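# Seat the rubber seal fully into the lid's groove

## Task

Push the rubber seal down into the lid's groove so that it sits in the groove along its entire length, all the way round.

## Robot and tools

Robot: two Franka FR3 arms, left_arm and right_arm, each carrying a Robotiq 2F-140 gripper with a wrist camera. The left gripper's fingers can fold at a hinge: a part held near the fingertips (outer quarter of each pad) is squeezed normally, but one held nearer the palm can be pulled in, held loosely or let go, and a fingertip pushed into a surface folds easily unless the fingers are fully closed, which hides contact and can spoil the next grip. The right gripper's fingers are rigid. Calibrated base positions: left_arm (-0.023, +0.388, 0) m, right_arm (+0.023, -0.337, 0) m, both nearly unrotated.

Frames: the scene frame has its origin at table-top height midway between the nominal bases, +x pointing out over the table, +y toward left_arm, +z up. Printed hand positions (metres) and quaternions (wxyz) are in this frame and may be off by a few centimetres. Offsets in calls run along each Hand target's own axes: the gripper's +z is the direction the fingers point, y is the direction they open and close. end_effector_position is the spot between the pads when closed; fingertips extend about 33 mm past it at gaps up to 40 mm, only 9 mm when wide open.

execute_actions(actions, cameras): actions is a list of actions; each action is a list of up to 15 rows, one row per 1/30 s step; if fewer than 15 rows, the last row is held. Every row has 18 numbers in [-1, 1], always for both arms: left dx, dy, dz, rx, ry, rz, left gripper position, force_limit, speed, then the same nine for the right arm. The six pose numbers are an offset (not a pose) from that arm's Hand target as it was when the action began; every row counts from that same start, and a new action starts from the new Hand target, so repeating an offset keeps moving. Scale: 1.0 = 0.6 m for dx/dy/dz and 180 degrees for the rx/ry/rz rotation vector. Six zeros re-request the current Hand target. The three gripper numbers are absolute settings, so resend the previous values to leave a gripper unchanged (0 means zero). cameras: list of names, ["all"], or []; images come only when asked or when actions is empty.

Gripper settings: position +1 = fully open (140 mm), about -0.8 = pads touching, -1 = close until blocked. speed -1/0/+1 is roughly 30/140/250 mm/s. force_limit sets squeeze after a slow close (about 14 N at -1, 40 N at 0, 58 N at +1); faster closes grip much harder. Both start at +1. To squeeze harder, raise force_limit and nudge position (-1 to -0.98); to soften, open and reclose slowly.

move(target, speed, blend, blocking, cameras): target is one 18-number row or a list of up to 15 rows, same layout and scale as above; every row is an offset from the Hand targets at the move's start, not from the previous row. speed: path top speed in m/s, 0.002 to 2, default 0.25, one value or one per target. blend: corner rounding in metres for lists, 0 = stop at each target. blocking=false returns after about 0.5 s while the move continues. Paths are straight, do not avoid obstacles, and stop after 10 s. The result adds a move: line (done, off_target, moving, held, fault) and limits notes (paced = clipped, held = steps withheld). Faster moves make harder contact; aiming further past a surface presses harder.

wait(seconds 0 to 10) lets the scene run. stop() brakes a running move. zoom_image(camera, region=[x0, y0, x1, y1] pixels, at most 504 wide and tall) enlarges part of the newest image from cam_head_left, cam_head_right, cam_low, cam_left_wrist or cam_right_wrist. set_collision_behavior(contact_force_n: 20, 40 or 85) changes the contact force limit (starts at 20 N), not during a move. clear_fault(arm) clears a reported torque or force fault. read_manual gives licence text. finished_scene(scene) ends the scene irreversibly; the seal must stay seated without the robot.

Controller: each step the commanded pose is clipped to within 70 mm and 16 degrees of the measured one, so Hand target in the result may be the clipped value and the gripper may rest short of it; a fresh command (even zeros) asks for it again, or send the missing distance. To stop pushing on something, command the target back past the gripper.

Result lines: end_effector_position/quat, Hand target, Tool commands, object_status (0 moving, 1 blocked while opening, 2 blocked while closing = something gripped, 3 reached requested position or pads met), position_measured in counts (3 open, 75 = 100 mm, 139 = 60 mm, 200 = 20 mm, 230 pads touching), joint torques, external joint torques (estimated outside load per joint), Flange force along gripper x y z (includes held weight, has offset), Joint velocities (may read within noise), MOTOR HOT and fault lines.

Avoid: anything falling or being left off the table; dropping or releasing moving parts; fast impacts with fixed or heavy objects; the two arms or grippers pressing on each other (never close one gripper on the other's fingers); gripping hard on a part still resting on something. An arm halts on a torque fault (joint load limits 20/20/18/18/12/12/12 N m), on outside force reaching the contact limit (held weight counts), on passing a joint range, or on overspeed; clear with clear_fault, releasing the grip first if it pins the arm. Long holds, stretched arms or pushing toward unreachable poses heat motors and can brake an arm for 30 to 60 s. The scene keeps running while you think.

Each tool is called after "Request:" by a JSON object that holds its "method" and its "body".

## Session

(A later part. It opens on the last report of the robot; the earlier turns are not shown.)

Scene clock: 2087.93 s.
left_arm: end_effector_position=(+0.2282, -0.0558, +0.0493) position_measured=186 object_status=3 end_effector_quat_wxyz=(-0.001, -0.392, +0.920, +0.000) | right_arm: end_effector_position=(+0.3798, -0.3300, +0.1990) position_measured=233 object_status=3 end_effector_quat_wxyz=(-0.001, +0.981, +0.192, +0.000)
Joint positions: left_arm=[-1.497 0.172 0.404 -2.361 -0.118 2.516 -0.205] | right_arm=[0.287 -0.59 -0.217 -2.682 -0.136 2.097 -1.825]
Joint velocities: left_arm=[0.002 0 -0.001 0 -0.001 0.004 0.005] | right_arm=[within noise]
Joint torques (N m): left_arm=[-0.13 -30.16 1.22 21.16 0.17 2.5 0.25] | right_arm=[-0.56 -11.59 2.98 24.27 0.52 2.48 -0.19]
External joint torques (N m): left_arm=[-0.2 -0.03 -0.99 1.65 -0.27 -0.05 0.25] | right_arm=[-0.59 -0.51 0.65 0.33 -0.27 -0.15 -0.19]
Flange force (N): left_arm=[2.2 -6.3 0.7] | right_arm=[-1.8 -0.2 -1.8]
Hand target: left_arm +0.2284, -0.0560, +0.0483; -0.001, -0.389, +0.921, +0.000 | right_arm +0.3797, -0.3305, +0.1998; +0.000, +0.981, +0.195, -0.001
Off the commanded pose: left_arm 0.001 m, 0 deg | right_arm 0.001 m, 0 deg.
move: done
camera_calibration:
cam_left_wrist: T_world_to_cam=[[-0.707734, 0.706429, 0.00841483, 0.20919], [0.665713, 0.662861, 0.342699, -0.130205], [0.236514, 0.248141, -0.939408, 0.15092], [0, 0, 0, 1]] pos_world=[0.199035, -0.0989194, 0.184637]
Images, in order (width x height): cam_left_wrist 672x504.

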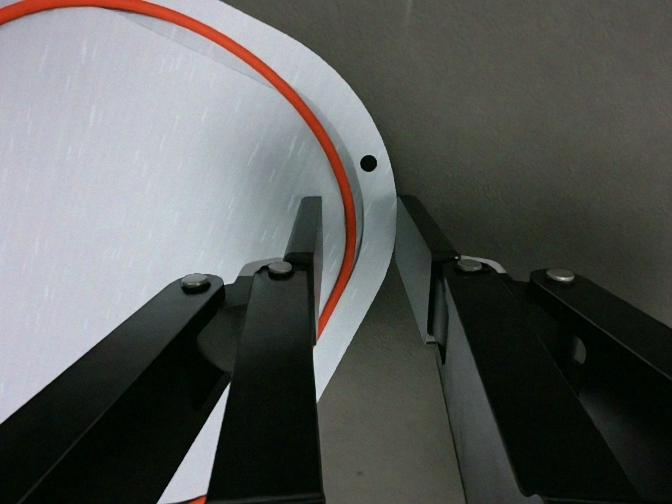

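Request:
{"method": "move", "body": {"target": [[0,0,0.0033,0,0,0,-0.45,-1,0, 0,0,0,0,0,0,-1,-1,0], [0,0,0.0033,0,0,0,-1,-1,-1, 0,0,0,0,0,0,-1,-1,0]], "speed": 0.01, "cameras": ["cam_left_wrist"]}}

Scene clock: 2104.73 s.
left_arm: end_effector_position=(+0.2284, -0.0564, +0.0476) position_measured=231 object_status=3 end_effector_quat_wxyz=(-0.001, -0.391, +0.920, -0.001) | right_arm: end_effector_position=(+0.3798, -0.3300, +0.1990) position_measured=233 object_status=3 end_effector_quat_wxyz=(-0.001, +0.981, +0.192, +0.000)
Joint positions: left_arm=[-1.497 0.177 0.403 -2.361 -0.122 2.522 -0.2] | right_arm=[0.287 -0.59 -0.217 -2.682 -0.136 2.097 -1.825]
Joint torques (N m): left_arm=[-0.28 -30.08 1.46 21 0.19 2.5 0.28] | right_arm=[-0.56 -11.6 3.03 24.31 0.51 2.48 -0.15]
External joint torques (N m): left_arm=[-0.27 0.49 -0.74 1.28 -0.25 -0.1 0.28] | right_arm=[-0.49 -0.44 0.77 0.28 -0.27 -0.17 -0.15]
Flange force (N): left_arm=[2.0 -6.3 1.8] | right_arm=[-1.6 -0.6 -1.7]
Hand target: left_arm +0.2284, -0.0560, +0.0464; -0.001, -0.389, +0.921, +0.000 | right_arm +0.3797, -0.3305, +0.1998; +0.000, +0.981, +0.195, -0.001
Off the commanded pose: left_arm 0.001 m, 0 deg | right_arm 0.001 m, 0 deg.
move: done
camera_calibration:
cam_left_wrist: T_world_to_cam=[[-0.706582, 0.707595, 0.00706157, 0.209617], [0.666614, 0.662245, 0.342137, -0.129663], [0.237418, 0.246455, -0.939623, 0.14916], [0, 0, 0, 1]] pos_world=[0.199133, -0.0992164, 0.183037]
Images, in order (width x height): cam_left_wrist 672x504.

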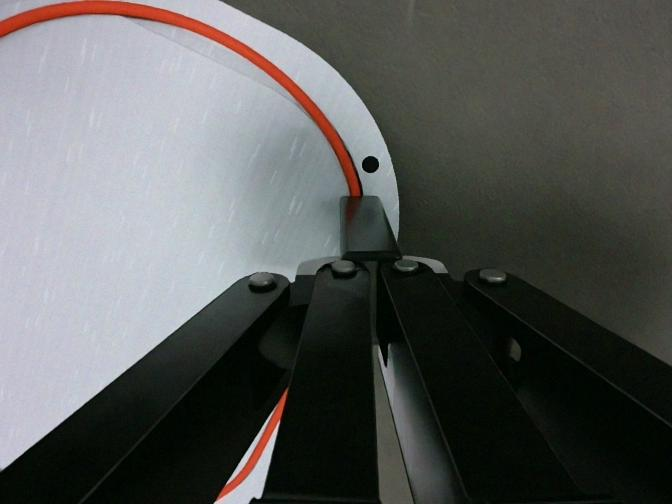

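Request:
{"method": "zoom_image", "body": {"camera": "cam_left_wrist", "region": [300, 120, 440, 260]}}

Request:
{"method": "wait", "body": {"seconds": 0.5, "cameras": []}}

Scaled by 3.600 from the camera's 672x504 image, which has a finer 960x720 frame.

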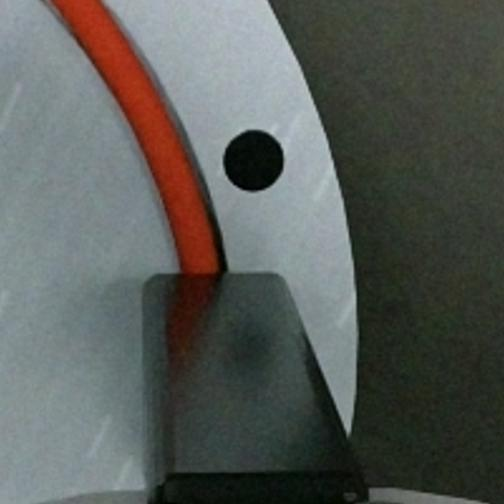

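Scene clock: 2113.63 s.
left_arm: end_effector_position=(+0.2284, -0.0564, +0.0476) position_measured=231 object_status=3 end_effector_quat_wxyz=(-0.001, -0.391, +0.920, -0.001) | right_arm: end_effector_position=(+0.3798, -0.3300, +0.1990) position_measured=233 object_status=3 end_effector_quat_wxyz=(-0.001, +0.981, +0.192, +0.000)
Joint positions: left_arm=[-1.497 0.177 0.403 -2.361 -0.122 2.522 -0.2] | right_arm=[0.287 -0.59 -0.217 -2.682 -0.136 2.097 -1.825]
Joint torques (N m): left_arm=[-0.23 -30.07 1.46 20.96 0.19 2.5 0.28] | right_arm=[-0.59 -11.6 3.02 24.32 0.52 2.48 -0.19]
External joint torques (N m): left_arm=[-0.12 0.45 -0.64 1.28 -0.25 -0.09 0.28] | right_arm=[-0.59 -0.4 0.71 0.24 -0.26 -0.18 -0.19]
Flange force (N): left_arm=[1.8 -6.3 1.7] | right_arm=[-1.7 -0.3 -1.6]
Hand target: left_arm +0.2284, -0.0560, +0.0464; -0.001, -0.389, +0.921, +0.000 | right_arm +0.3797, -0.3305, +0.1998; +0.000, +0.981, +0.195, -0.001
Tool commands: left_gripper/position=-1.0 left_gripper/force_limit=-1.0 left_gripper/speed=-1.0 right_gripper/position=-1.0 right_gripper/force_limit=-1.0 right_gripper/speed=+0.0
Off the commanded pose: left_arm 0.001 m, 0 deg | right_arm 0.001 m, 0 deg.
wait: 0.50 s; at rest from the start
No camera images: "cameras" was empty.

Request:
{"method": "move", "body": {"target": [[0,-0.0025,0,0,0,0,-0.55,-1,0, 0,0,0,0,0,0,-1,-1,0], [0,-0.0025,0.0025,0,0,0,-0.55,-1,0, 0,0,0,0,0,0,-1,-1,0], [0,-0.0025,0.0025,0,0,0,-1,-1,-1, 0,0,0,0,0,0,-1,-1,0]], "speed": 0.01, "cameras": ["cam_left_wrist"]}}

Scene clock: 2137.07 s.
left_arm: end_effector_position=(+0.2292, -0.0567, +0.0457) position_measured=226 object_status=0 end_effector_quat_wxyz=(-0.001, -0.391, +0.920, +0.000) | right_arm: end_effector_position=(+0.3798, -0.3300, +0.1990) position_measured=233 object_status=3 end_effector_quat_wxyz=(-0.001, +0.981, +0.192, +0.000)
Joint positions: left_arm=[-1.495 0.183 0.402 -2.359 -0.127 2.524 -0.196] | right_arm=[0.287 -0.59 -0.217 -2.682 -0.136 2.097 -1.825]
Joint torques (N m): left_arm=[-0.21 -30.03 1.43 20.92 0.19 2.51 0.28] | right_arm=[-0.55 -11.57 3.01 24.33 0.52 2.47 -0.16]
External joint torques (N m): left_arm=[-0.34 0.58 -0.98 1.36 -0.25 -0.07 0.28] | right_arm=[-0.59 -0.35 0.64 0.21 -0.26 -0.19 -0.16]
Flange force (N): left_arm=[2.4 -6.8 2.2] | right_arm=[-1.6 -0.2 -1.5]
Hand target: left_arm +0.2295, -0.0570, +0.0449; -0.001, -0.389, +0.921, +0.000 | right_arm +0.3797, -0.3305, +0.1998; +0.000, +0.981, +0.195, -0.001
Off the commanded pose: left_arm 0.001 m, 0 deg | right_arm 0.001 m, 0 deg.
move: done
camera_calibration:
cam_left_wrist: T_world_to_cam=[[-0.706536, 0.707632, 0.007914, 0.210321], [0.666803, 0.661942, 0.342354, -0.129354], [0.237022, 0.247162, -0.939538, 0.147324], [0, 0, 0, 1]] pos_world=[0.199934, -0.0996183, 0.181037]
Images, in order (width x height): cam_left_wrist 672x504.

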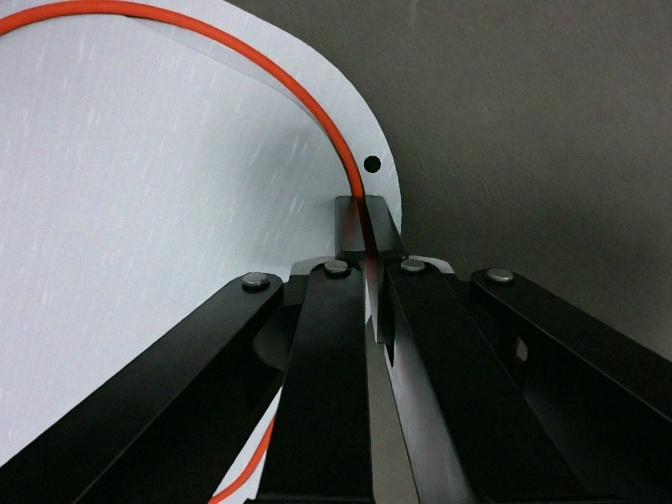

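Request:
{"method": "move", "body": {"target": [[0,0,-0.0025,0,0,0,-1,-1,-1, 0,0,0,0,0,0,-1,-1,0], [0.0067,0,-0.0025,0,0,0,-1,-1,-1, 0,0,0,0,0,0,-1,-1,0]], "speed": 0.008, "cameras": ["cam_left_wrist", "cam_high"]}}

Scene clock: 2147.03 s.
left_arm: end_effector_position=(+0.2279, -0.0586, +0.0465) position_measured=226 object_status=2 end_effector_quat_wxyz=(-0.001, -0.389, +0.921, -0.001) | right_arm: end_effector_position=(+0.3798, -0.3300, +0.1990) position_measured=233 object_status=3 end_effector_quat_wxyz=(-0.001, +0.981, +0.192, +0.000)
Joint positions: left_arm=[-1.496 0.183 0.4 -2.356 -0.127 2.522 -0.196] | right_arm=[0.287 -0.59 -0.217 -2.682 -0.136 2.097 -1.825]
Joint torques (N m): left_arm=[-1.02 -30.63 1.27 21.55 0.51 2.35 -0.01] | right_arm=[-0.58 -11.58 3.03 24.31 0.53 2.48 -0.17]
External joint torques (N m): left_arm=[-1.1 0.24 -1.08 1.86 0.07 -0.25 -0.01] | right_arm=[-0.57 -0.4 0.74 0.3 -0.25 -0.16 -0.17]
Flange force (N): left_arm=[4.1 -6.3 -0.3] | right_arm=[-1.5 -0.4 -1.7]
Hand target: left_arm +0.2267, -0.0599, +0.0464; -0.001, -0.389, +0.921, +0.000 | right_arm +0.3797, -0.3305, +0.1998; +0.000, +0.981, +0.195, -0.001
Off the commanded pose: left_arm 0.002 m, 0 deg | right_arm 0.001 m, 0 deg.
move: done
camera_calibration:
cam_left_wrist: T_world_to_cam=[[-0.703697, 0.710463, 0.00728691, 0.210294], [0.669483, 0.659604, 0.341636, -0.128141], [0.237913, 0.245286, -0.939804, 0.148533], [0, 0, 0, 1]] pos_world=[0.198434, -0.101317, 0.181837]
Images, in order (width x height): cam_high 672x504, cam_left_wrist 672x504.

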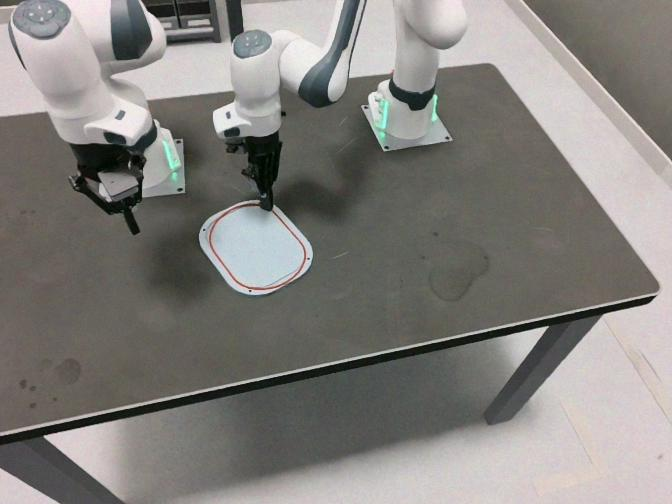

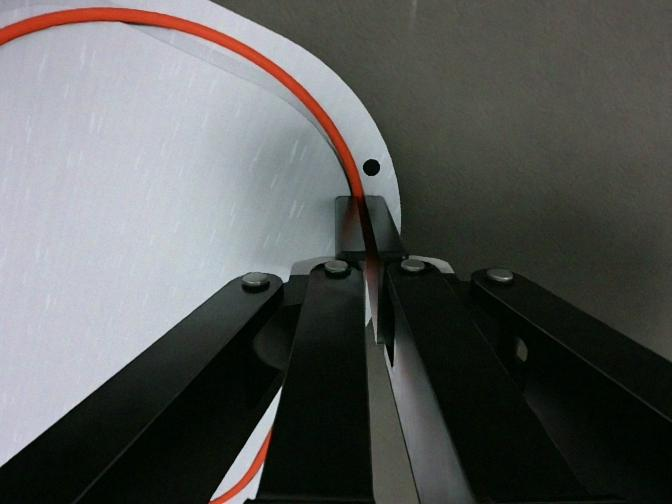

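Request:
{"method": "move", "body": {"target": [[0.008,0.001,0,0,0,0,-1,-1,-1, 0,0,0,0,0,0,-1,-1,0]], "speed": 0.008, "cameras": ["cam_left_wrist", "cam_high"]}}

Scene clock: 2152.40 s.
left_arm: end_effector_position=(+0.2249, -0.0621, +0.0472) position_measured=226 object_status=2 end_effector_quat_wxyz=(-0.001, -0.387, +0.922, -0.002) | right_arm: end_effector_position=(+0.3798, -0.3300, +0.1990) position_measured=233 object_status=3 end_effector_quat_wxyz=(-0.001, +0.981, +0.192, +0.000)
Joint positions: left_arm=[-1.503 0.185 0.399 -2.352 -0.127 2.522 -0.199] | right_arm=[0.287 -0.59 -0.217 -2.682 -0.136 2.097 -1.825]
Joint velocities: left_arm=[-0.005 0 0 0.002 0 0 -0.005] | right_arm=[within noise]
Joint torques (N m): left_arm=[-1.57 -30.29 1.21 21.19 0.46 2.25 -0.12] | right_arm=[-0.59 -11.56 3.02 24.33 0.53 2.48 -0.19]
External joint torques (N m): left_arm=[-1.65 0.52 -1.16 1.56 0.03 -0.34 -0.12] | right_arm=[-0.6 -0.36 0.7 0.3 -0.26 -0.17 -0.19]
Flange force (N): left_arm=[4.9 -5.6 -0.1] | right_arm=[-1.4 -0.2 -1.7]
Hand target: left_arm +0.2229, -0.0629, +0.0464; -0.001, -0.389, +0.921, +0.000 | right_arm +0.3797, -0.3305, +0.1998; +0.000, +0.981, +0.195, -0.001
Off the commanded pose: left_arm 0.002 m, 0 deg | right_arm 0.001 m, 0 deg.
move: done
camera_calibration:
cam_left_wrist: T_world_to_cam=[[-0.700037, 0.714087, 0.00519632, 0.21021], [0.672453, 0.656739, 0.341321, -0.124981], [0.24032, 0.242432, -0.939932, 0.150087], [0, 0, 0, 1]] pos_world=[0.19513, -0.104414, 0.182638]
Images, in order (width x height): cam_high 672x504, cam_left_wrist 672x504.

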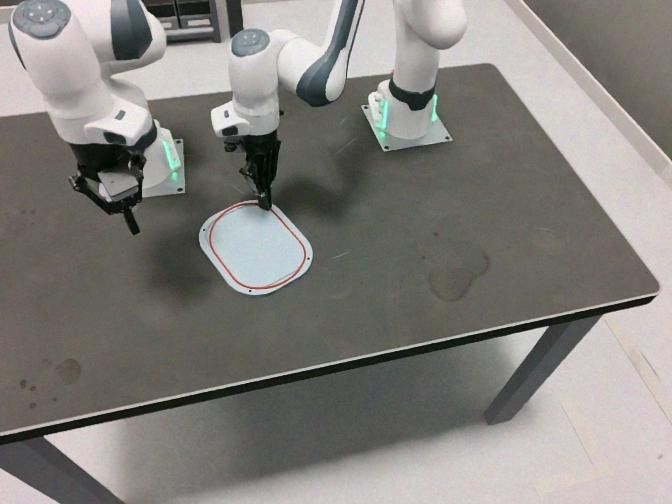

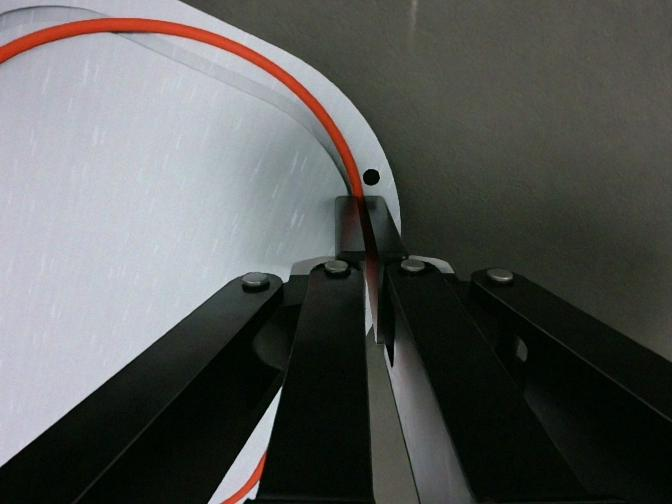

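Request:
{"method": "zoom_image", "body": {"camera": "cam_high", "region": [186, 186, 326, 306]}}

Request:
{"method": "zoom_image", "body": {"camera": "cam_left_wrist", "region": [180, 120, 440, 500]}}

Scaled by 3.600 from the camera's 672x504 image, which has a finer 960x720 frame.

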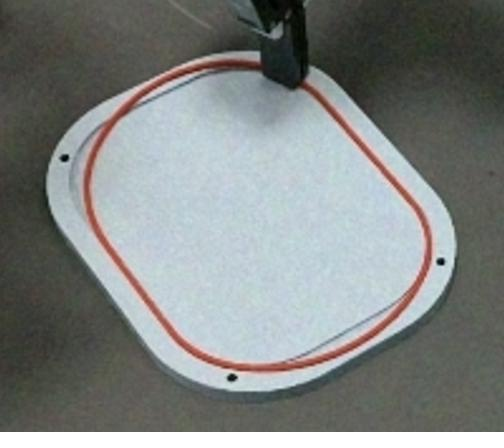

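Scaled by 1.326 from the camera's 672x504 image, which has a finer 960x720 frame.

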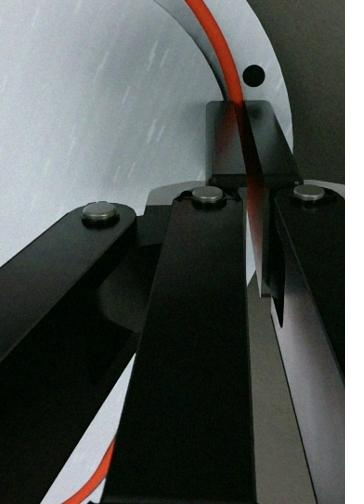

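Request:
{"method": "zoom_image", "body": {"camera": "cam_left_wrist", "region": [300, 120, 420, 240]}}

Scaled by 4.200 from the camera's 672x504 image, which has a finer 960x720 frame.

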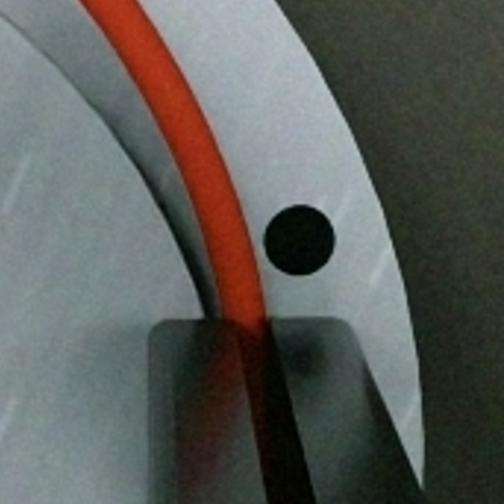

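Request:
{"method": "move", "body": {"target": [[0,0,0.0018,0,0,0,-1,-1,-1, 0,0,0,0,0,0,-1,-1,0], [0,0,0.0018,0,0,0,-0.5,-1,0, 0,0,0,0,0,0,-1,-1,0], [0,0,-0.022,0,0,0,-0.5,-1,0, 0,0,0,0,0,0,-1,-1,0]], "speed": [0.008, 0.008, 0.03], "cameras": ["cam_left_wrist", "cam_high"]}}

Request:
{"method": "zoom_image", "body": {"camera": "cam_left_wrist", "region": [300, 120, 420, 240]}}

Request:
{"method": "zoom_image", "body": {"camera": "cam_high", "region": [186, 186, 326, 306]}}

Scene clock: 2198.13 s.
left_arm: end_effector_position=(+0.2229, -0.0623, +0.0579) position_measured=192 object_status=3 end_effector_quat_wxyz=(-0.001, -0.386, +0.922, +0.000) | right_arm: end_effector_position=(+0.3798, -0.3300, +0.1990) position_measured=233 object_status=3 end_effector_quat_wxyz=(-0.001, +0.981, +0.192, +0.000)
Joint positions: left_arm=[-1.511 0.16 0.405 -2.348 -0.109 2.493 -0.214] | right_arm=[0.287 -0.59 -0.217 -2.682 -0.136 2.097 -1.825]
Joint velocities: left_arm=[-0.001 0.001 0 0 0.002 -0.004 -0.005] | right_arm=[within noise]
Joint torques (N m): left_arm=[-0.88 -30.91 2.06 21.7 0.99 2.05 -0.2] | right_arm=[-0.58 -11.61 3.03 24.3 0.51 2.48 -0.16]
External joint torques (N m): left_arm=[-1.01 -0.59 -0.07 1.72 0.54 -0.53 -0.2] | right_arm=[-0.54 -0.47 0.76 0.27 -0.28 -0.16 -0.16]
Flange force (N): left_arm=[2.8 -3.0 -4.6] | right_arm=[-1.8 -0.5 -1.7]
Hand target: left_arm +0.2230, -0.0629, +0.0596; -0.001, -0.389, +0.921, +0.000 | right_arm +0.3797, -0.3305, +0.1998; +0.000, +0.981, +0.195, -0.001
Off the commanded pose: left_arm 0.002 m, 0 deg | right_arm 0.001 m, 0 deg.
move: done
camera_calibration:
cam_left_wrist: T_world_to_cam=[[-0.699016, 0.715055, 0.00851533, 0.208594], [0.674048, 0.654858, 0.34179, -0.127589], [0.238822, 0.244656, -0.939738, 0.161113], [0, 0, 0, 1]] pos_world=[0.193334, -0.105021, 0.193236]
Images, in order (width x height): cam_high 672x504, cam_left_wrist 672x504.

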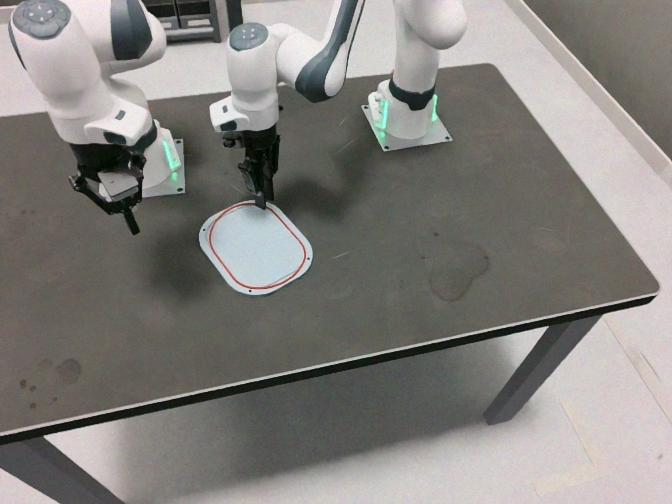

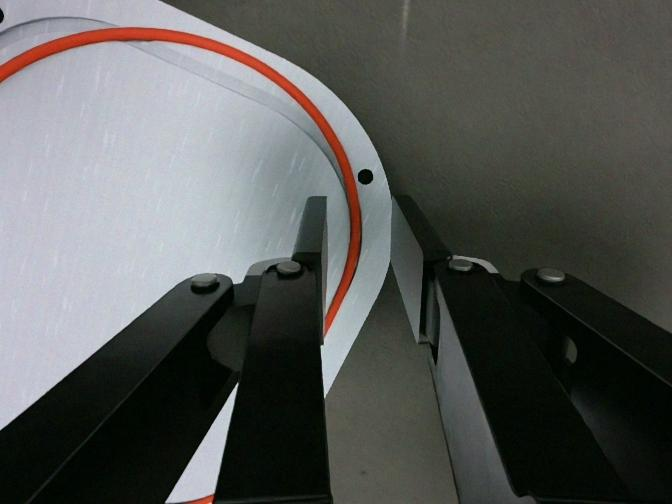

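Scaled by 4.200 from the camera's 672x504 image, which has a finer 960x720 frame.

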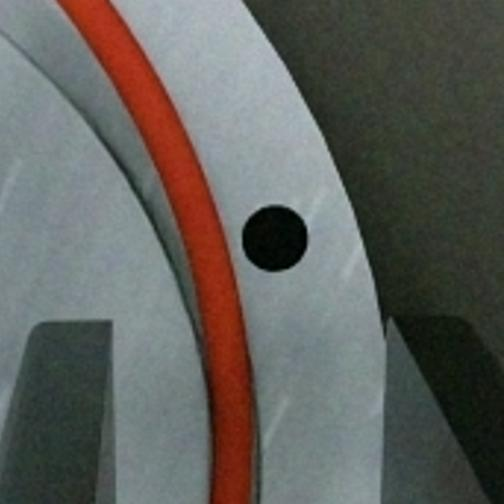

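Scaled by 3.600 from the camera's 672x504 image, which has a finer 960x720 frame.

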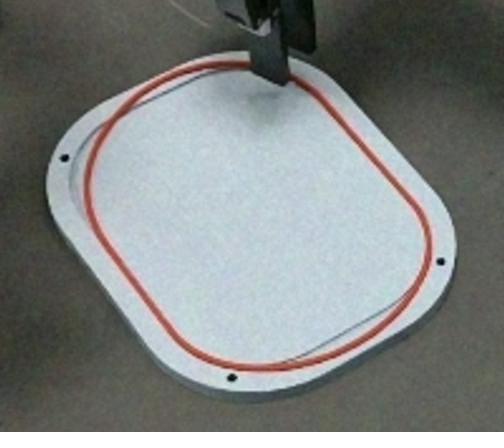

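Request:
{"method": "move", "body": {"target": [[0,0,0,0,0,0,-1,-1,0, 0,0,0,0,0,0,-1,-1,0], [-0.02,0,0.002,0,0,0,-1,-1,0, 0,0,0,0,0,0,-1,-1,0], [-0.02,0.0,0.016,0,0,0,-1,-1,0, 0,0,0,0,0,0,-1,-1,0], [-0.02,0.0,0.028,0,0,0,-1,-1,0, 0,0,0,0,0,0,-1,-1,0]], "speed": [0.03, 0.03, 0.03, 0.006], "cameras": ["cam_left_wrist"]}}

Scene clock: 2231.50 s.
left_arm: end_effector_position=(+0.2315, -0.0551, +0.0464) position_measured=233 object_status=3 end_effector_quat_wxyz=(-0.002, -0.392, +0.920, -0.001) | right_arm: end_effector_position=(+0.3798, -0.3300, +0.1990) position_measured=233 object_status=3 end_effector_quat_wxyz=(-0.001, +0.981, +0.192, +0.000)
Joint positions: left_arm=[-1.493 0.18 0.406 -2.361 -0.129 2.525 -0.19] | right_arm=[0.287 -0.59 -0.217 -2.682 -0.136 2.097 -1.825]
Joint velocities: left_arm=[0.003 0 0 -0.001 -0.003 0 0.004] | right_arm=[within noise]
Joint torques (N m): left_arm=[-0.79 -27.27 1.01 20.19 0.04 3.23 0.33] | right_arm=[-0.59 -11.6 3.06 24.3 0.53 2.48 -0.2]
External joint torques (N m): left_arm=[-0.89 3.15 -1.36 0.67 -0.39 0.65 0.33] | right_arm=[-0.61 -0.39 0.71 0.27 -0.26 -0.17 -0.2]
Flange force (N): left_arm=[4.0 -9.9 10.5] | right_arm=[-1.5 -0.2 -1.6]
Hand target: left_arm +0.2313, -0.0543, +0.0428; -0.001, -0.389, +0.921, +0.000 | right_arm +0.3797, -0.3305, +0.1998; +0.000, +0.981, +0.195, -0.001
Off the commanded pose: left_arm 0.004 m, 0 deg | right_arm 0.001 m, 0 deg.
move: off_target (left_arm)
camera_calibration:
cam_left_wrist: T_world_to_cam=[[-0.708067, 0.706113, 0.00665695, 0.211194], [0.665605, 0.66424, 0.340228, -0.131638], [0.235817, 0.245335, -0.94032, 0.147244], [0, 0, 0, 1]] pos_world=[0.202437, -0.0978117, 0.181837]
Images, in order (width x height): cam_left_wrist 672x504.

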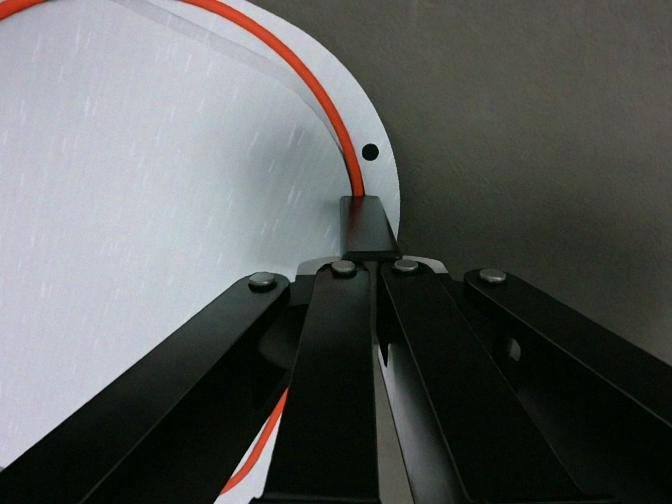

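Request:
{"method": "move", "body": {"target": [[0,0,-0.018,0,0,0,-1,-1,0, 0,0,0,0,0,0,-1,-1,0], [0.02,0.0017,-0.018,0,0,0,-1,-1,0, 0,0,0,0,0,0,-1,-1,0], [0.02,0.0017,-0.012,0,0,0,-1,-1,0, 0,0,0,0,0,0,-1,-1,0], [0.02,0.0017,0.0,0,0,0,-1,-1,0, 0,0,0,0,0,0,-1,-1,0]], "speed": [0.03, 0.03, 0.03, 0.006], "cameras": ["cam_left_wrist"]}}

Scene clock: 2244.27 s.
left_arm: end_effector_position=(+0.2228, -0.0627, +0.0464) position_measured=233 object_status=3 end_effector_quat_wxyz=(-0.002, -0.390, +0.921, -0.002) | right_arm: end_effector_position=(+0.3798, -0.3300, +0.1990) position_measured=233 object_status=3 end_effector_quat_wxyz=(-0.001, +0.981, +0.192, +0.000)
Joint positions: left_arm=[-1.511 0.186 0.402 -2.354 -0.132 2.524 -0.206] | right_arm=[0.287 -0.59 -0.217 -2.682 -0.136 2.097 -1.825]
Joint velocities: left_arm=[0.002 0.001 0 -0.001 -0.003 0.003 0] | right_arm=[within noise]
Joint torques (N m): left_arm=[-0.79 -27.36 1.04 19.99 0.16 3 0.08] | right_arm=[-0.59 -11.6 3.05 24.3 0.53 2.47 -0.18]
External joint torques (N m): left_arm=[-0.81 3.36 -1.3 0.39 -0.28 0.41 0.08] | right_arm=[-0.61 -0.52 0.72 0.34 -0.26 -0.16 -0.18]
Flange force (N): left_arm=[4.3 -9.1 9.9] | right_arm=[-1.8 -0.4 -1.9]
Hand target: left_arm +0.2222, -0.0622, +0.0428; -0.001, -0.389, +0.921, +0.000 | right_arm +0.3797, -0.3305, +0.1998; +0.000, +0.981, +0.195, -0.001
Off the commanded pose: left_arm 0.004 m, 0 deg | right_arm 0.001 m, 0 deg.
move: off_target (left_arm)
camera_calibration:
cam_left_wrist: T_world_to_cam=[[-0.705079, 0.709103, 0.00603093, 0.209966], [0.668312, 0.661628, 0.340011, -0.121558], [0.237113, 0.243765, -0.940402, 0.150757], [0, 0, 0, 1]] pos_world=[0.193535, -0.105211, 0.181837]
Images, in order (width x height): cam_left_wrist 672x504.

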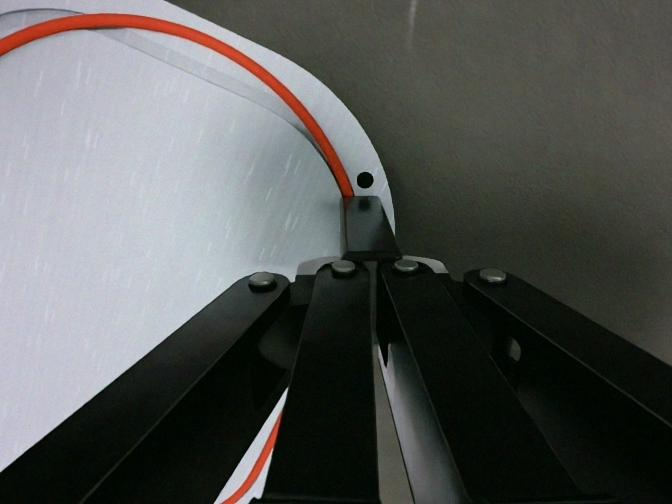

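Request:
{"method": "move", "body": {"target": [[0,0,-0.04,0,0,0,-1,-1,0, 0,0,0,0,0,0,-1,-1,0]], "speed": 0.05, "cameras": ["cam_left_wrist", "cam_high"]}}

Request:
{"method": "zoom_image", "body": {"camera": "cam_left_wrist", "region": [240, 120, 440, 320]}}

Request:
{"method": "zoom_image", "body": {"camera": "cam_high", "region": [186, 186, 326, 306]}}

Scene clock: 2250.77 s.
left_arm: end_effector_position=(+0.2222, -0.0618, +0.0653) position_measured=233 object_status=3 end_effector_quat_wxyz=(-0.001, -0.386, +0.922, +0.000) | right_arm: end_effector_position=(+0.3798, -0.3300, +0.1990) position_measured=233 object_status=3 end_effector_quat_wxyz=(-0.001, +0.981, +0.192, +0.000)
Joint positions: left_arm=[-1.519 0.141 0.413 -2.349 -0.096 2.476 -0.223] | right_arm=[0.287 -0.59 -0.217 -2.682 -0.136 2.097 -1.825]
Joint velocities: left_arm=[-0.001 0 0 0 0 -0.003 -0.006] | right_arm=[within noise]
Joint torques (N m): left_arm=[-0.89 -30.35 1.85 21.76 1.01 2.16 -0.23] | right_arm=[-0.61 -11.63 3.03 24.3 0.54 2.48 -0.21]
External joint torques (N m): left_arm=[-0.95 -0.62 -0.01 1.57 0.54 -0.4 -0.23] | right_arm=[-0.58 -0.46 0.74 0.23 -0.25 -0.18 -0.21]
Flange force (N): left_arm=[2.5 -2.2 -4.4] | right_arm=[-1.9 -0.4 -1.7]
Hand target: left_arm +0.2222, -0.0622, +0.0668; -0.001, -0.389, +0.921, +0.000 | right_arm +0.3797, -0.3305, +0.1998; +0.000, +0.981, +0.195, -0.001
Off the commanded pose: left_arm 0.002 m, 0 deg | right_arm 0.001 m, 0 deg.
move: done
camera_calibration:
cam_left_wrist: T_world_to_cam=[[-0.698899, 0.715173, 0.00827294, 0.20765], [0.674138, 0.654846, 0.341636, -0.130027], [0.238911, 0.244346, -0.939796, 0.16805], [0, 0, 0, 1]] pos_world=[0.192634, -0.10442, 0.200637]
Images, in order (width x height): cam_high 672x504, cam_left_wrist 672x504.

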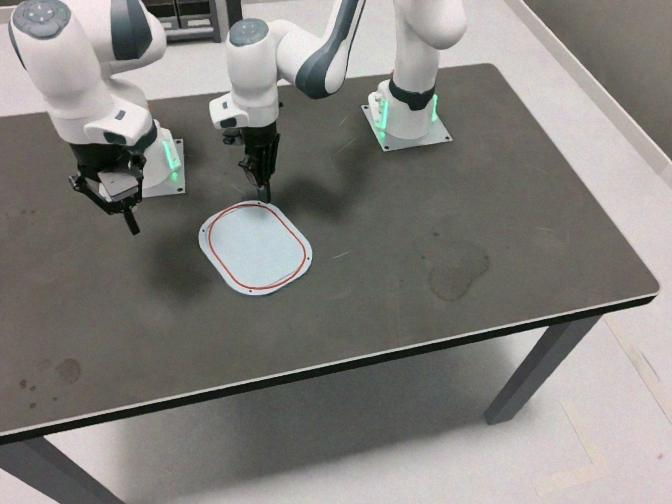

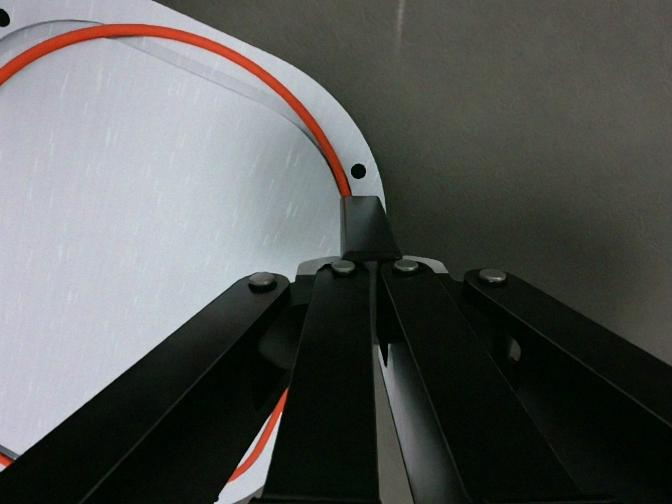

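Scaled by 2.520 from the camera's 672x504 image, which has a finer 960x720 frame.

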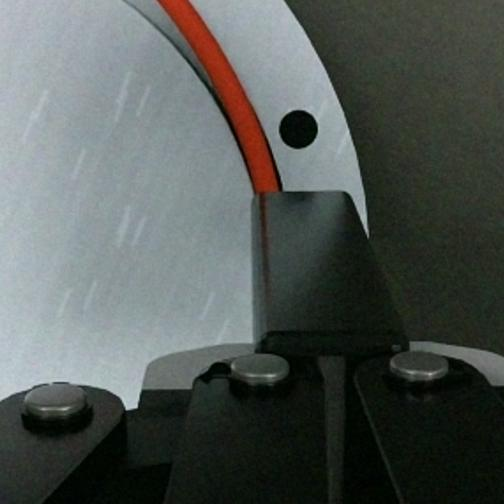

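Scaled by 3.600 from the camera's 672x504 image, which has a finer 960x720 frame.

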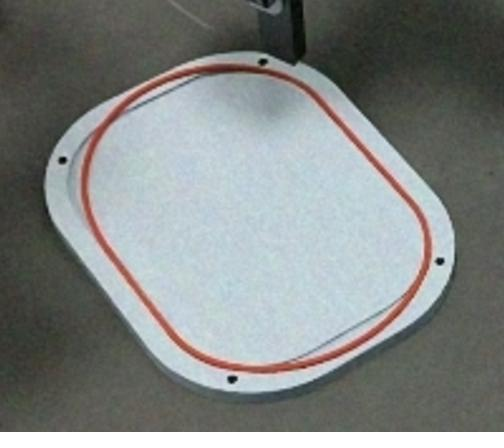

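Request:
{"method": "move", "body": {"target": [[0.02,-0.04,-0.04,0,0,0.05,-0.5,-1,0, 0.14,0.184,-0.03,0,0,0,-1,-1,0], [0.1002,-0.2368,-0.04,0,0,0.3,-0.5,-1,0, 0.14,0.184,-0.03,0,0,0,-1,-1,0]], "speed": 0.12, "blend": [0.02, 0], "cameras": ["cam_left_wrist", "cam_high"]}}

Scene clock: 2296.63 s.
left_arm: end_effector_position=(+0.2819, -0.2050, +0.0919) position_measured=192 object_status=3 end_effector_quat_wxyz=(-0.001, +0.067, +0.998, -0.003) | right_arm: end_effector_position=(+0.4999, -0.4012, +0.2180) position_measured=233 object_status=3 end_effector_quat_wxyz=(+0.001, +0.981, +0.194, +0.001)
Joint positions: left_arm=[-1.209 0.487 0.095 -1.728 -0.06 2.216 0.647] | right_arm=[0.322 -0.213 -0.394 -2.295 -0.096 2.098 -2.018]
Joint velocities: left_arm=[-0.002 0.001 0.001 -0.001 0 -0.001 0.006] | right_arm=[within noise]
Joint torques (N m): left_arm=[-0.18 -46.12 1.12 24.94 1.14 2.05 0.31] | right_arm=[-0.37 -22.57 2.63 24.6 0.94 2.47 -0.15]
External joint torques (N m): left_arm=[-0.36 -0.24 -0.87 1.88 0.54 -0.46 0.31] | right_arm=[-0.34 0.27 0.41 0.42 0.15 -0.17 -0.15]
Flange force (N): left_arm=[-4.8 -7.5 -2.4] | right_arm=[1.9 1.1 -0.9]
Hand target: left_arm +0.2822, -0.2043, +0.0909; -0.001, +0.071, +0.997, -0.001 | right_arm +0.4996, -0.4003, +0.2176; +0.000, +0.981, +0.195, -0.001
Off the commanded pose: left_arm 0.001 m, 1 deg | right_arm 0.001 m, 0 deg.
move: done
camera_calibration:
cam_left_wrist: T_world_to_cam=[[0.151962, 0.988383, 0.00244482, 0.168224], [0.928098, -0.143543, 0.343555, -0.320988], [0.339915, -0.0499383, -0.93913, 0.12498], [0, 0, 0, 1]] pos_world=[0.229862, -0.206104, 0.227238]
Images, in order (width x height): cam_high 672x504, cam_left_wrist 672x504.

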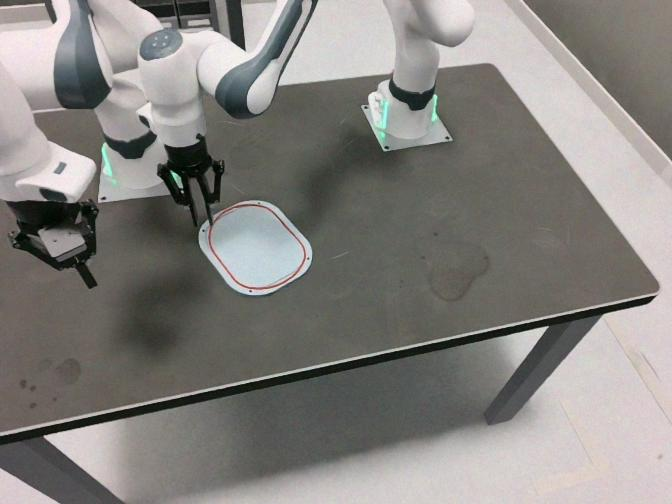

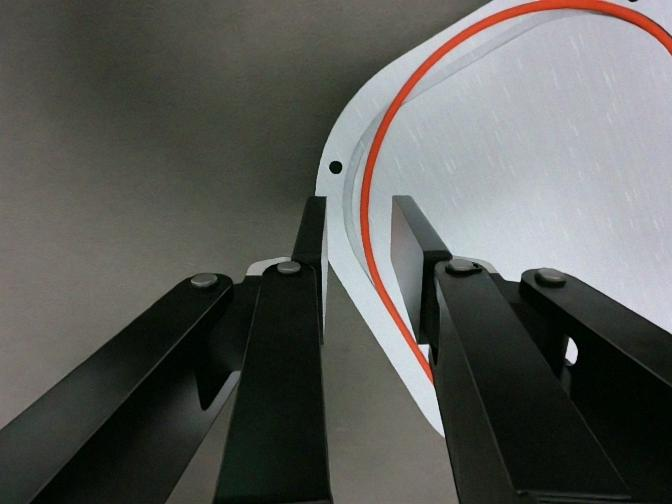

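Request:
{"method": "zoom_image", "body": {"camera": "cam_left_wrist", "region": [310, 100, 460, 250]}}

Request:
{"method": "zoom_image", "body": {"camera": "cam_left_wrist", "region": [310, 230, 460, 440]}}

Scaled by 3.360 from the camera's 672x504 image, which has a finer 960x720 frame.

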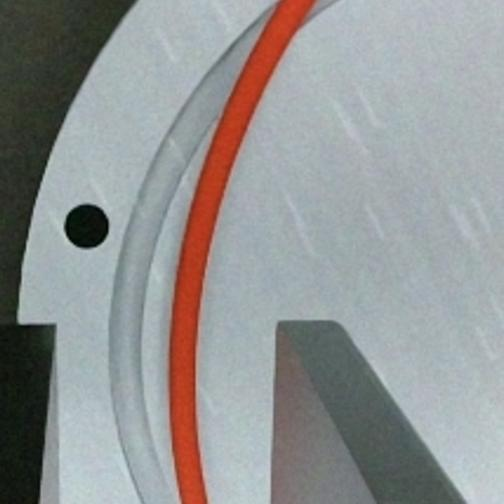

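Scaled by 2.400 from the camera's 672x504 image, which has a finer 960x720 frame.

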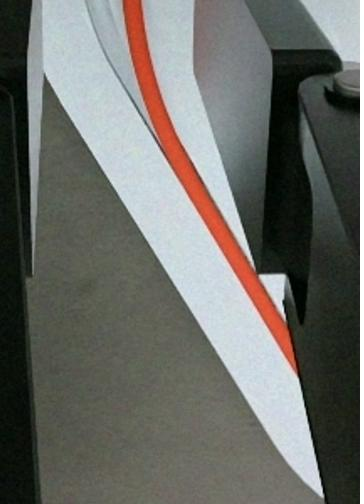

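Request:
{"method": "move", "body": {"target": [[0,0.033,0.02,0,0,0,-1,-1,0, 0,0,0,0,0,0,-1,-1,0], [0,0.033,0.064,0,0,0,-1,-1,0, 0,0,0,0,0,0,-1,-1,0], [0,0.033,0.0775,0,0,0,-1,-1,0, 0,0,0,0,0,0,-1,-1,0]], "speed": [0.05, 0.05, 0.006], "cameras": ["cam_left_wrist"]}}

Scene clock: 2359.83 s.
left_arm: end_effector_position=(+0.2849, -0.1850, +0.0460) position_measured=233 object_status=3 end_effector_quat_wxyz=(+0.000, +0.069, +0.998, -0.001) | right_arm: end_effector_position=(+0.4999, -0.4012, +0.2180) position_measured=233 object_status=3 end_effector_quat_wxyz=(+0.001, +0.981, +0.194, +0.001)
Joint positions: left_arm=[-1.186 0.512 0.085 -1.818 -0.06 2.328 0.669] | right_arm=[0.322 -0.213 -0.394 -2.295 -0.096 2.098 -2.018]
Joint velocities: left_arm=[0 0 -0.002 0 0.001 0.004 0] | right_arm=[within noise]
Joint torques (N m): left_arm=[-0.14 -45.8 0.94 23.17 0.7 2.42 0.29] | right_arm=[-0.35 -22.61 2.7 24.6 0.95 2.47 -0.2]
External joint torques (N m): left_arm=[-0.21 -0.21 -0.92 1.11 0.15 -0.08 0.29] | right_arm=[-0.48 0.24 0.33 0.37 0.15 -0.18 -0.2]
Flange force (N): left_arm=[-2.6 -3.8 -0.7] | right_arm=[1.6 1.3 -0.8]
Hand target: left_arm +0.2850, -0.1848, +0.0444; -0.001, +0.071, +0.997, -0.001 | right_arm +0.4996, -0.4003, +0.2176; +0.000, +0.981, +0.195, -0.001
Off the commanded pose: left_arm 0.002 m, 0 deg | right_arm 0.001 m, 0 deg.
move: done
camera_calibration:
cam_left_wrist: T_world_to_cam=[[0.156038, 0.987732, 0.00611013, 0.146683], [0.927364, -0.148625, 0.343375, -0.305918], [0.340071, -0.0479131, -0.939178, 0.0821877], [0, 0, 0, 1]] pos_world=[0.23286, -0.186413, 0.181337]
Images, in order (width x height): cam_left_wrist 672x504.

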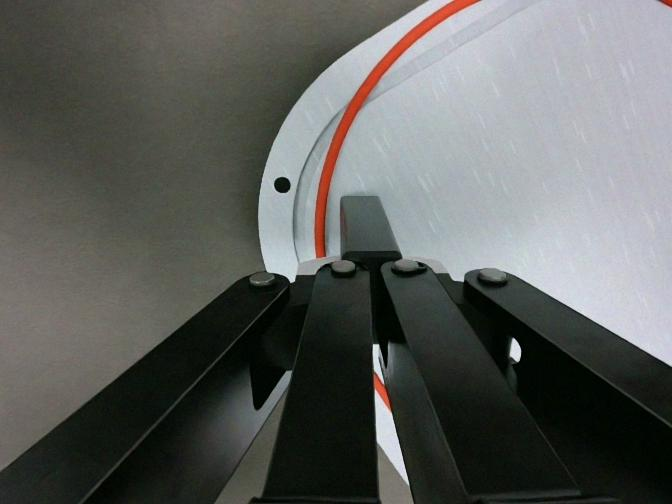

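Request:
{"method": "move", "body": {"target": [[0,0,0.0017,0,0,0,-1,-1,0, 0,0,0,0,0,0,-1,-1,0]], "speed": 0.004, "cameras": []}}

Scene clock: 2364.63 s.
left_arm: end_effector_position=(+0.2850, -0.1852, +0.0453) position_measured=233 object_status=3 end_effector_quat_wxyz=(+0.000, +0.069, +0.998, -0.001) | right_arm: end_effector_position=(+0.4999, -0.4012, +0.2180) position_measured=233 object_status=3 end_effector_quat_wxyz=(+0.001, +0.981, +0.194, +0.001)
Joint positions: left_arm=[-1.186 0.513 0.084 -1.818 -0.06 2.33 0.669] | right_arm=[0.322 -0.213 -0.394 -2.295 -0.096 2.098 -2.018]
Joint torques (N m): left_arm=[-0.02 -45.59 1.03 23.12 0.68 2.5 0.26] | right_arm=[-0.39 -22.56 2.66 24.63 0.96 2.47 -0.18]
External joint torques (N m): left_arm=[-0.08 -0.24 -0.8 1.24 0.14 0.02 0.26] | right_arm=[-0.42 0.33 0.37 0.4 0.16 -0.18 -0.18]
Flange force (N): left_arm=[-2.9 -3.9 -0.5] | right_arm=[2.0 1.3 -0.8]
Hand target: left_arm +0.2850, -0.1848, +0.0434; -0.001, +0.071, +0.997, -0.001 | right_arm +0.4996, -0.4003, +0.2176; +0.000, +0.981, +0.195, -0.001
Off the commanded pose: left_arm 0.002 m, 0 deg | right_arm 0.001 m, 0 deg.
move: done
No camera images: "cameras" was empty.

Request:
{"method": "move", "body": {"target": [[0,0,0.0025,0,0,0,-1,-1,0, 0,0,0,0,0,0,-1,-1,0]], "speed": 0.004, "cameras": []}}

Scene clock: 2368.77 s.
left_arm: end_effector_position=(+0.2850, -0.1852, +0.0452) position_measured=233 object_status=3 end_effector_quat_wxyz=(+0.000, +0.069, +0.998, -0.001) | right_arm: end_effector_position=(+0.4999, -0.4012, +0.2180) position_measured=233 object_status=3 end_effector_quat_wxyz=(+0.001, +0.981, +0.194, +0.001)
Joint positions: left_arm=[-1.185 0.513 0.084 -1.819 -0.06 2.331 0.669] | right_arm=[0.322 -0.213 -0.394 -2.295 -0.096 2.098 -2.018]
Joint torques (N m): left_arm=[-0.15 -44.27 1 22.87 0.66 2.92 0.24] | right_arm=[-0.35 -22.59 2.67 24.63 0.94 2.46 -0.16]
External joint torques (N m): left_arm=[-0.03 1.6 -0.69 0.67 0.11 0.39 0.24] | right_arm=[-0.29 0.25 0.48 0.43 0.15 -0.18 -0.16]
Flange force (N): left_arm=[-4.0 -5.2 3.3] | right_arm=[1.9 1.0 -1.0]
Hand target: left_arm +0.2850, -0.1848, +0.0419; -0.001, +0.071, +0.997, -0.001 | right_arm +0.4996, -0.4003, +0.2176; +0.000, +0.981, +0.195, -0.001
Off the commanded pose: left_arm 0.003 m, 0 deg | right_arm 0.001 m, 0 deg.
move: done
No camera images: "cameras" was empty.

Request:
{"method": "move", "body": {"target": [[0,0,-0.03,0,0,0,-1,-1,0, 0,0,0,0,0,0,-1,-1,0], [0,-0.0215,-0.03,0,0,0,-0.5,-1,0, 0,0,0,0,0,0,-1,-1,0]], "speed": [0.04, 0.04], "cameras": ["cam_left_wrist"]}}

Request:
{"method": "zoom_image", "body": {"camera": "cam_left_wrist", "region": [300, 120, 460, 280]}}

Scene clock: 2379.20 s.
left_arm: end_effector_position=(+0.2835, -0.1979, +0.0608) position_measured=192 object_status=0 end_effector_quat_wxyz=(+0.000, +0.074, +0.997, -0.002) | right_arm: end_effector_position=(+0.4999, -0.4012, +0.2180) position_measured=233 object_status=3 end_effector_quat_wxyz=(+0.001, +0.981, +0.194, +0.001)
Joint positions: left_arm=[-1.194 0.515 0.084 -1.769 -0.059 2.286 0.669] | right_arm=[0.322 -0.213 -0.394 -2.295 -0.096 2.098 -2.018]
Joint torques (N m): left_arm=[-0.89 -46.3 1.96 24.37 0.7 2.05 -0.26] | right_arm=[-0.36 -22.58 2.66 24.61 0.95 2.46 -0.17]
External joint torques (N m): left_arm=[-0.77 -0.2 0.28 1.89 0.14 -0.45 -0.25] | right_arm=[-0.39 0.26 0.39 0.44 0.15 -0.18 -0.17]
Flange force (N): left_arm=[-4.1 -7.9 -2.0] | right_arm=[1.9 1.2 -1.0]
Hand target: left_arm +0.2832, -0.1975, +0.0599; -0.001, +0.071, +0.997, -0.001 | right_arm +0.4996, -0.4003, +0.2176; +0.000, +0.981, +0.195, -0.001
Off the commanded pose: left_arm 0.001 m, 0 deg | right_arm 0.001 m, 0 deg.
move: done
camera_calibration:
cam_left_wrist: T_world_to_cam=[[0.167371, 0.98589, 0.00293959, 0.156109], [0.925546, -0.158153, 0.344024, -0.312953], [0.339635, -0.0548591, -0.938956, 0.0947154], [0, 0, 0, 1]] pos_world=[0.231356, -0.198205, 0.196138]
Images, in order (width x height): cam_left_wrist 672x504.

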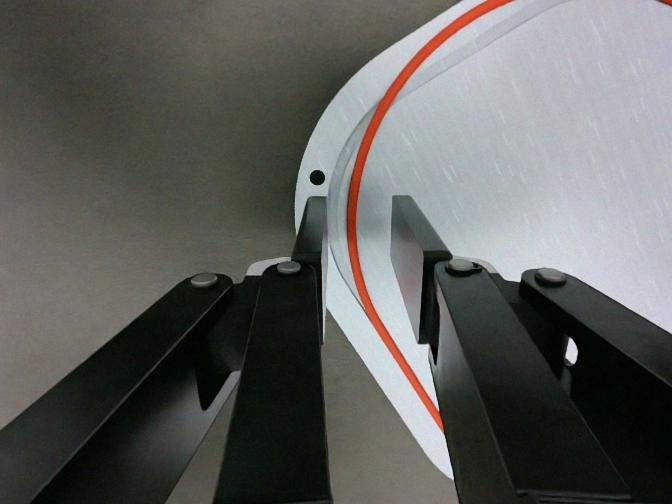

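Scaled by 3.150 from the camera's 672x504 image, which has a finer 960x720 frame.

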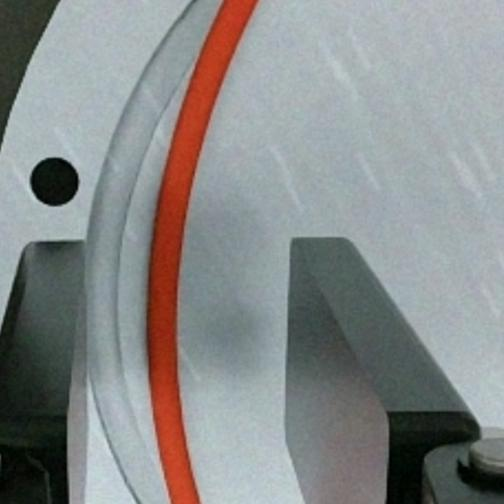

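Request:
{"method": "move", "body": {"target": [[0,-0.0035,0.0165,0,0,0,-0.5,-1,0, 0,0,0,0,0,0,-1,-1,0], [0,-0.0035,0.0258,0,0,0,-0.5,-1,0, 0,0,0,0,0,0,-1,-1,0], [0,-0.0035,0.0258,0,0,0,-1,-1,-1, 0,0,0,0,0,0,-1,-1,0]], "speed": [0.03, 0.008, 0.008], "cameras": ["cam_left_wrist"]}}

Scene clock: 2391.50 s.
left_arm: end_effector_position=(+0.2839, -0.1985, +0.0454) position_measured=225 object_status=2 end_effector_quat_wxyz=(+0.000, +0.075, +0.997, +0.000) | right_arm: end_effector_position=(+0.4999, -0.4012, +0.2180) position_measured=233 object_status=3 end_effector_quat_wxyz=(+0.001, +0.981, +0.194, +0.001)
Joint positions: left_arm=[-1.195 0.545 0.084 -1.765 -0.059 2.307 0.669] | right_arm=[0.322 -0.213 -0.394 -2.295 -0.096 2.098 -2.018]
Joint torques (N m): left_arm=[-0.79 -46.94 1.64 23.71 0.31 2.44 -0.14] | right_arm=[-0.37 -22.57 2.67 24.6 0.94 2.47 -0.17]
External joint torques (N m): left_arm=[-0.7 -0.54 -0.16 1.62 -0.24 -0.04 -0.14] | right_arm=[-0.34 0.36 0.45 0.35 0.14 -0.18 -0.17]
Flange force (N): left_arm=[-2.6 -5.5 -1.3] | right_arm=[2.0 1.2 -0.7]
Hand target: left_arm +0.2828, -0.1996, +0.0444; -0.001, +0.071, +0.997, -0.001 | right_arm +0.4996, -0.4003, +0.2176; +0.000, +0.981, +0.195, -0.001
Off the commanded pose: left_arm 0.002 m, 0 deg | right_arm 0.001 m, 0 deg.
move: done
camera_calibration:
cam_left_wrist: T_world_to_cam=[[0.167584, 0.985829, 0.00747649, 0.1565], [0.925434, -0.159923, 0.343507, -0.308431], [0.339835, -0.0506474, -0.93912, 0.0807762], [0, 0, 0, 1]] pos_world=[0.231755, -0.199516, 0.180637]
Images, in order (width x height): cam_left_wrist 672x504.

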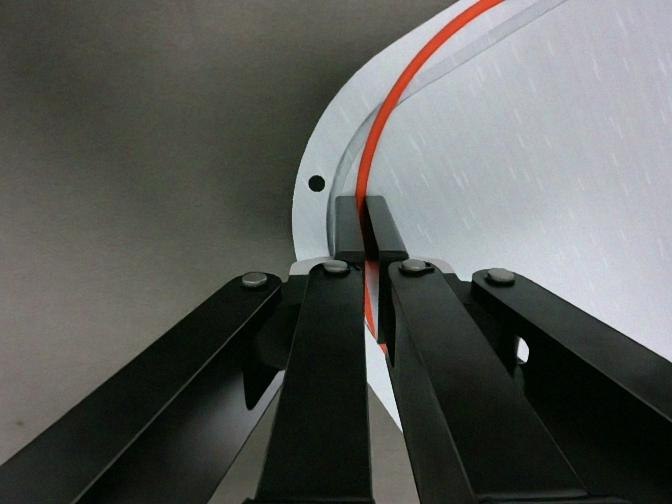

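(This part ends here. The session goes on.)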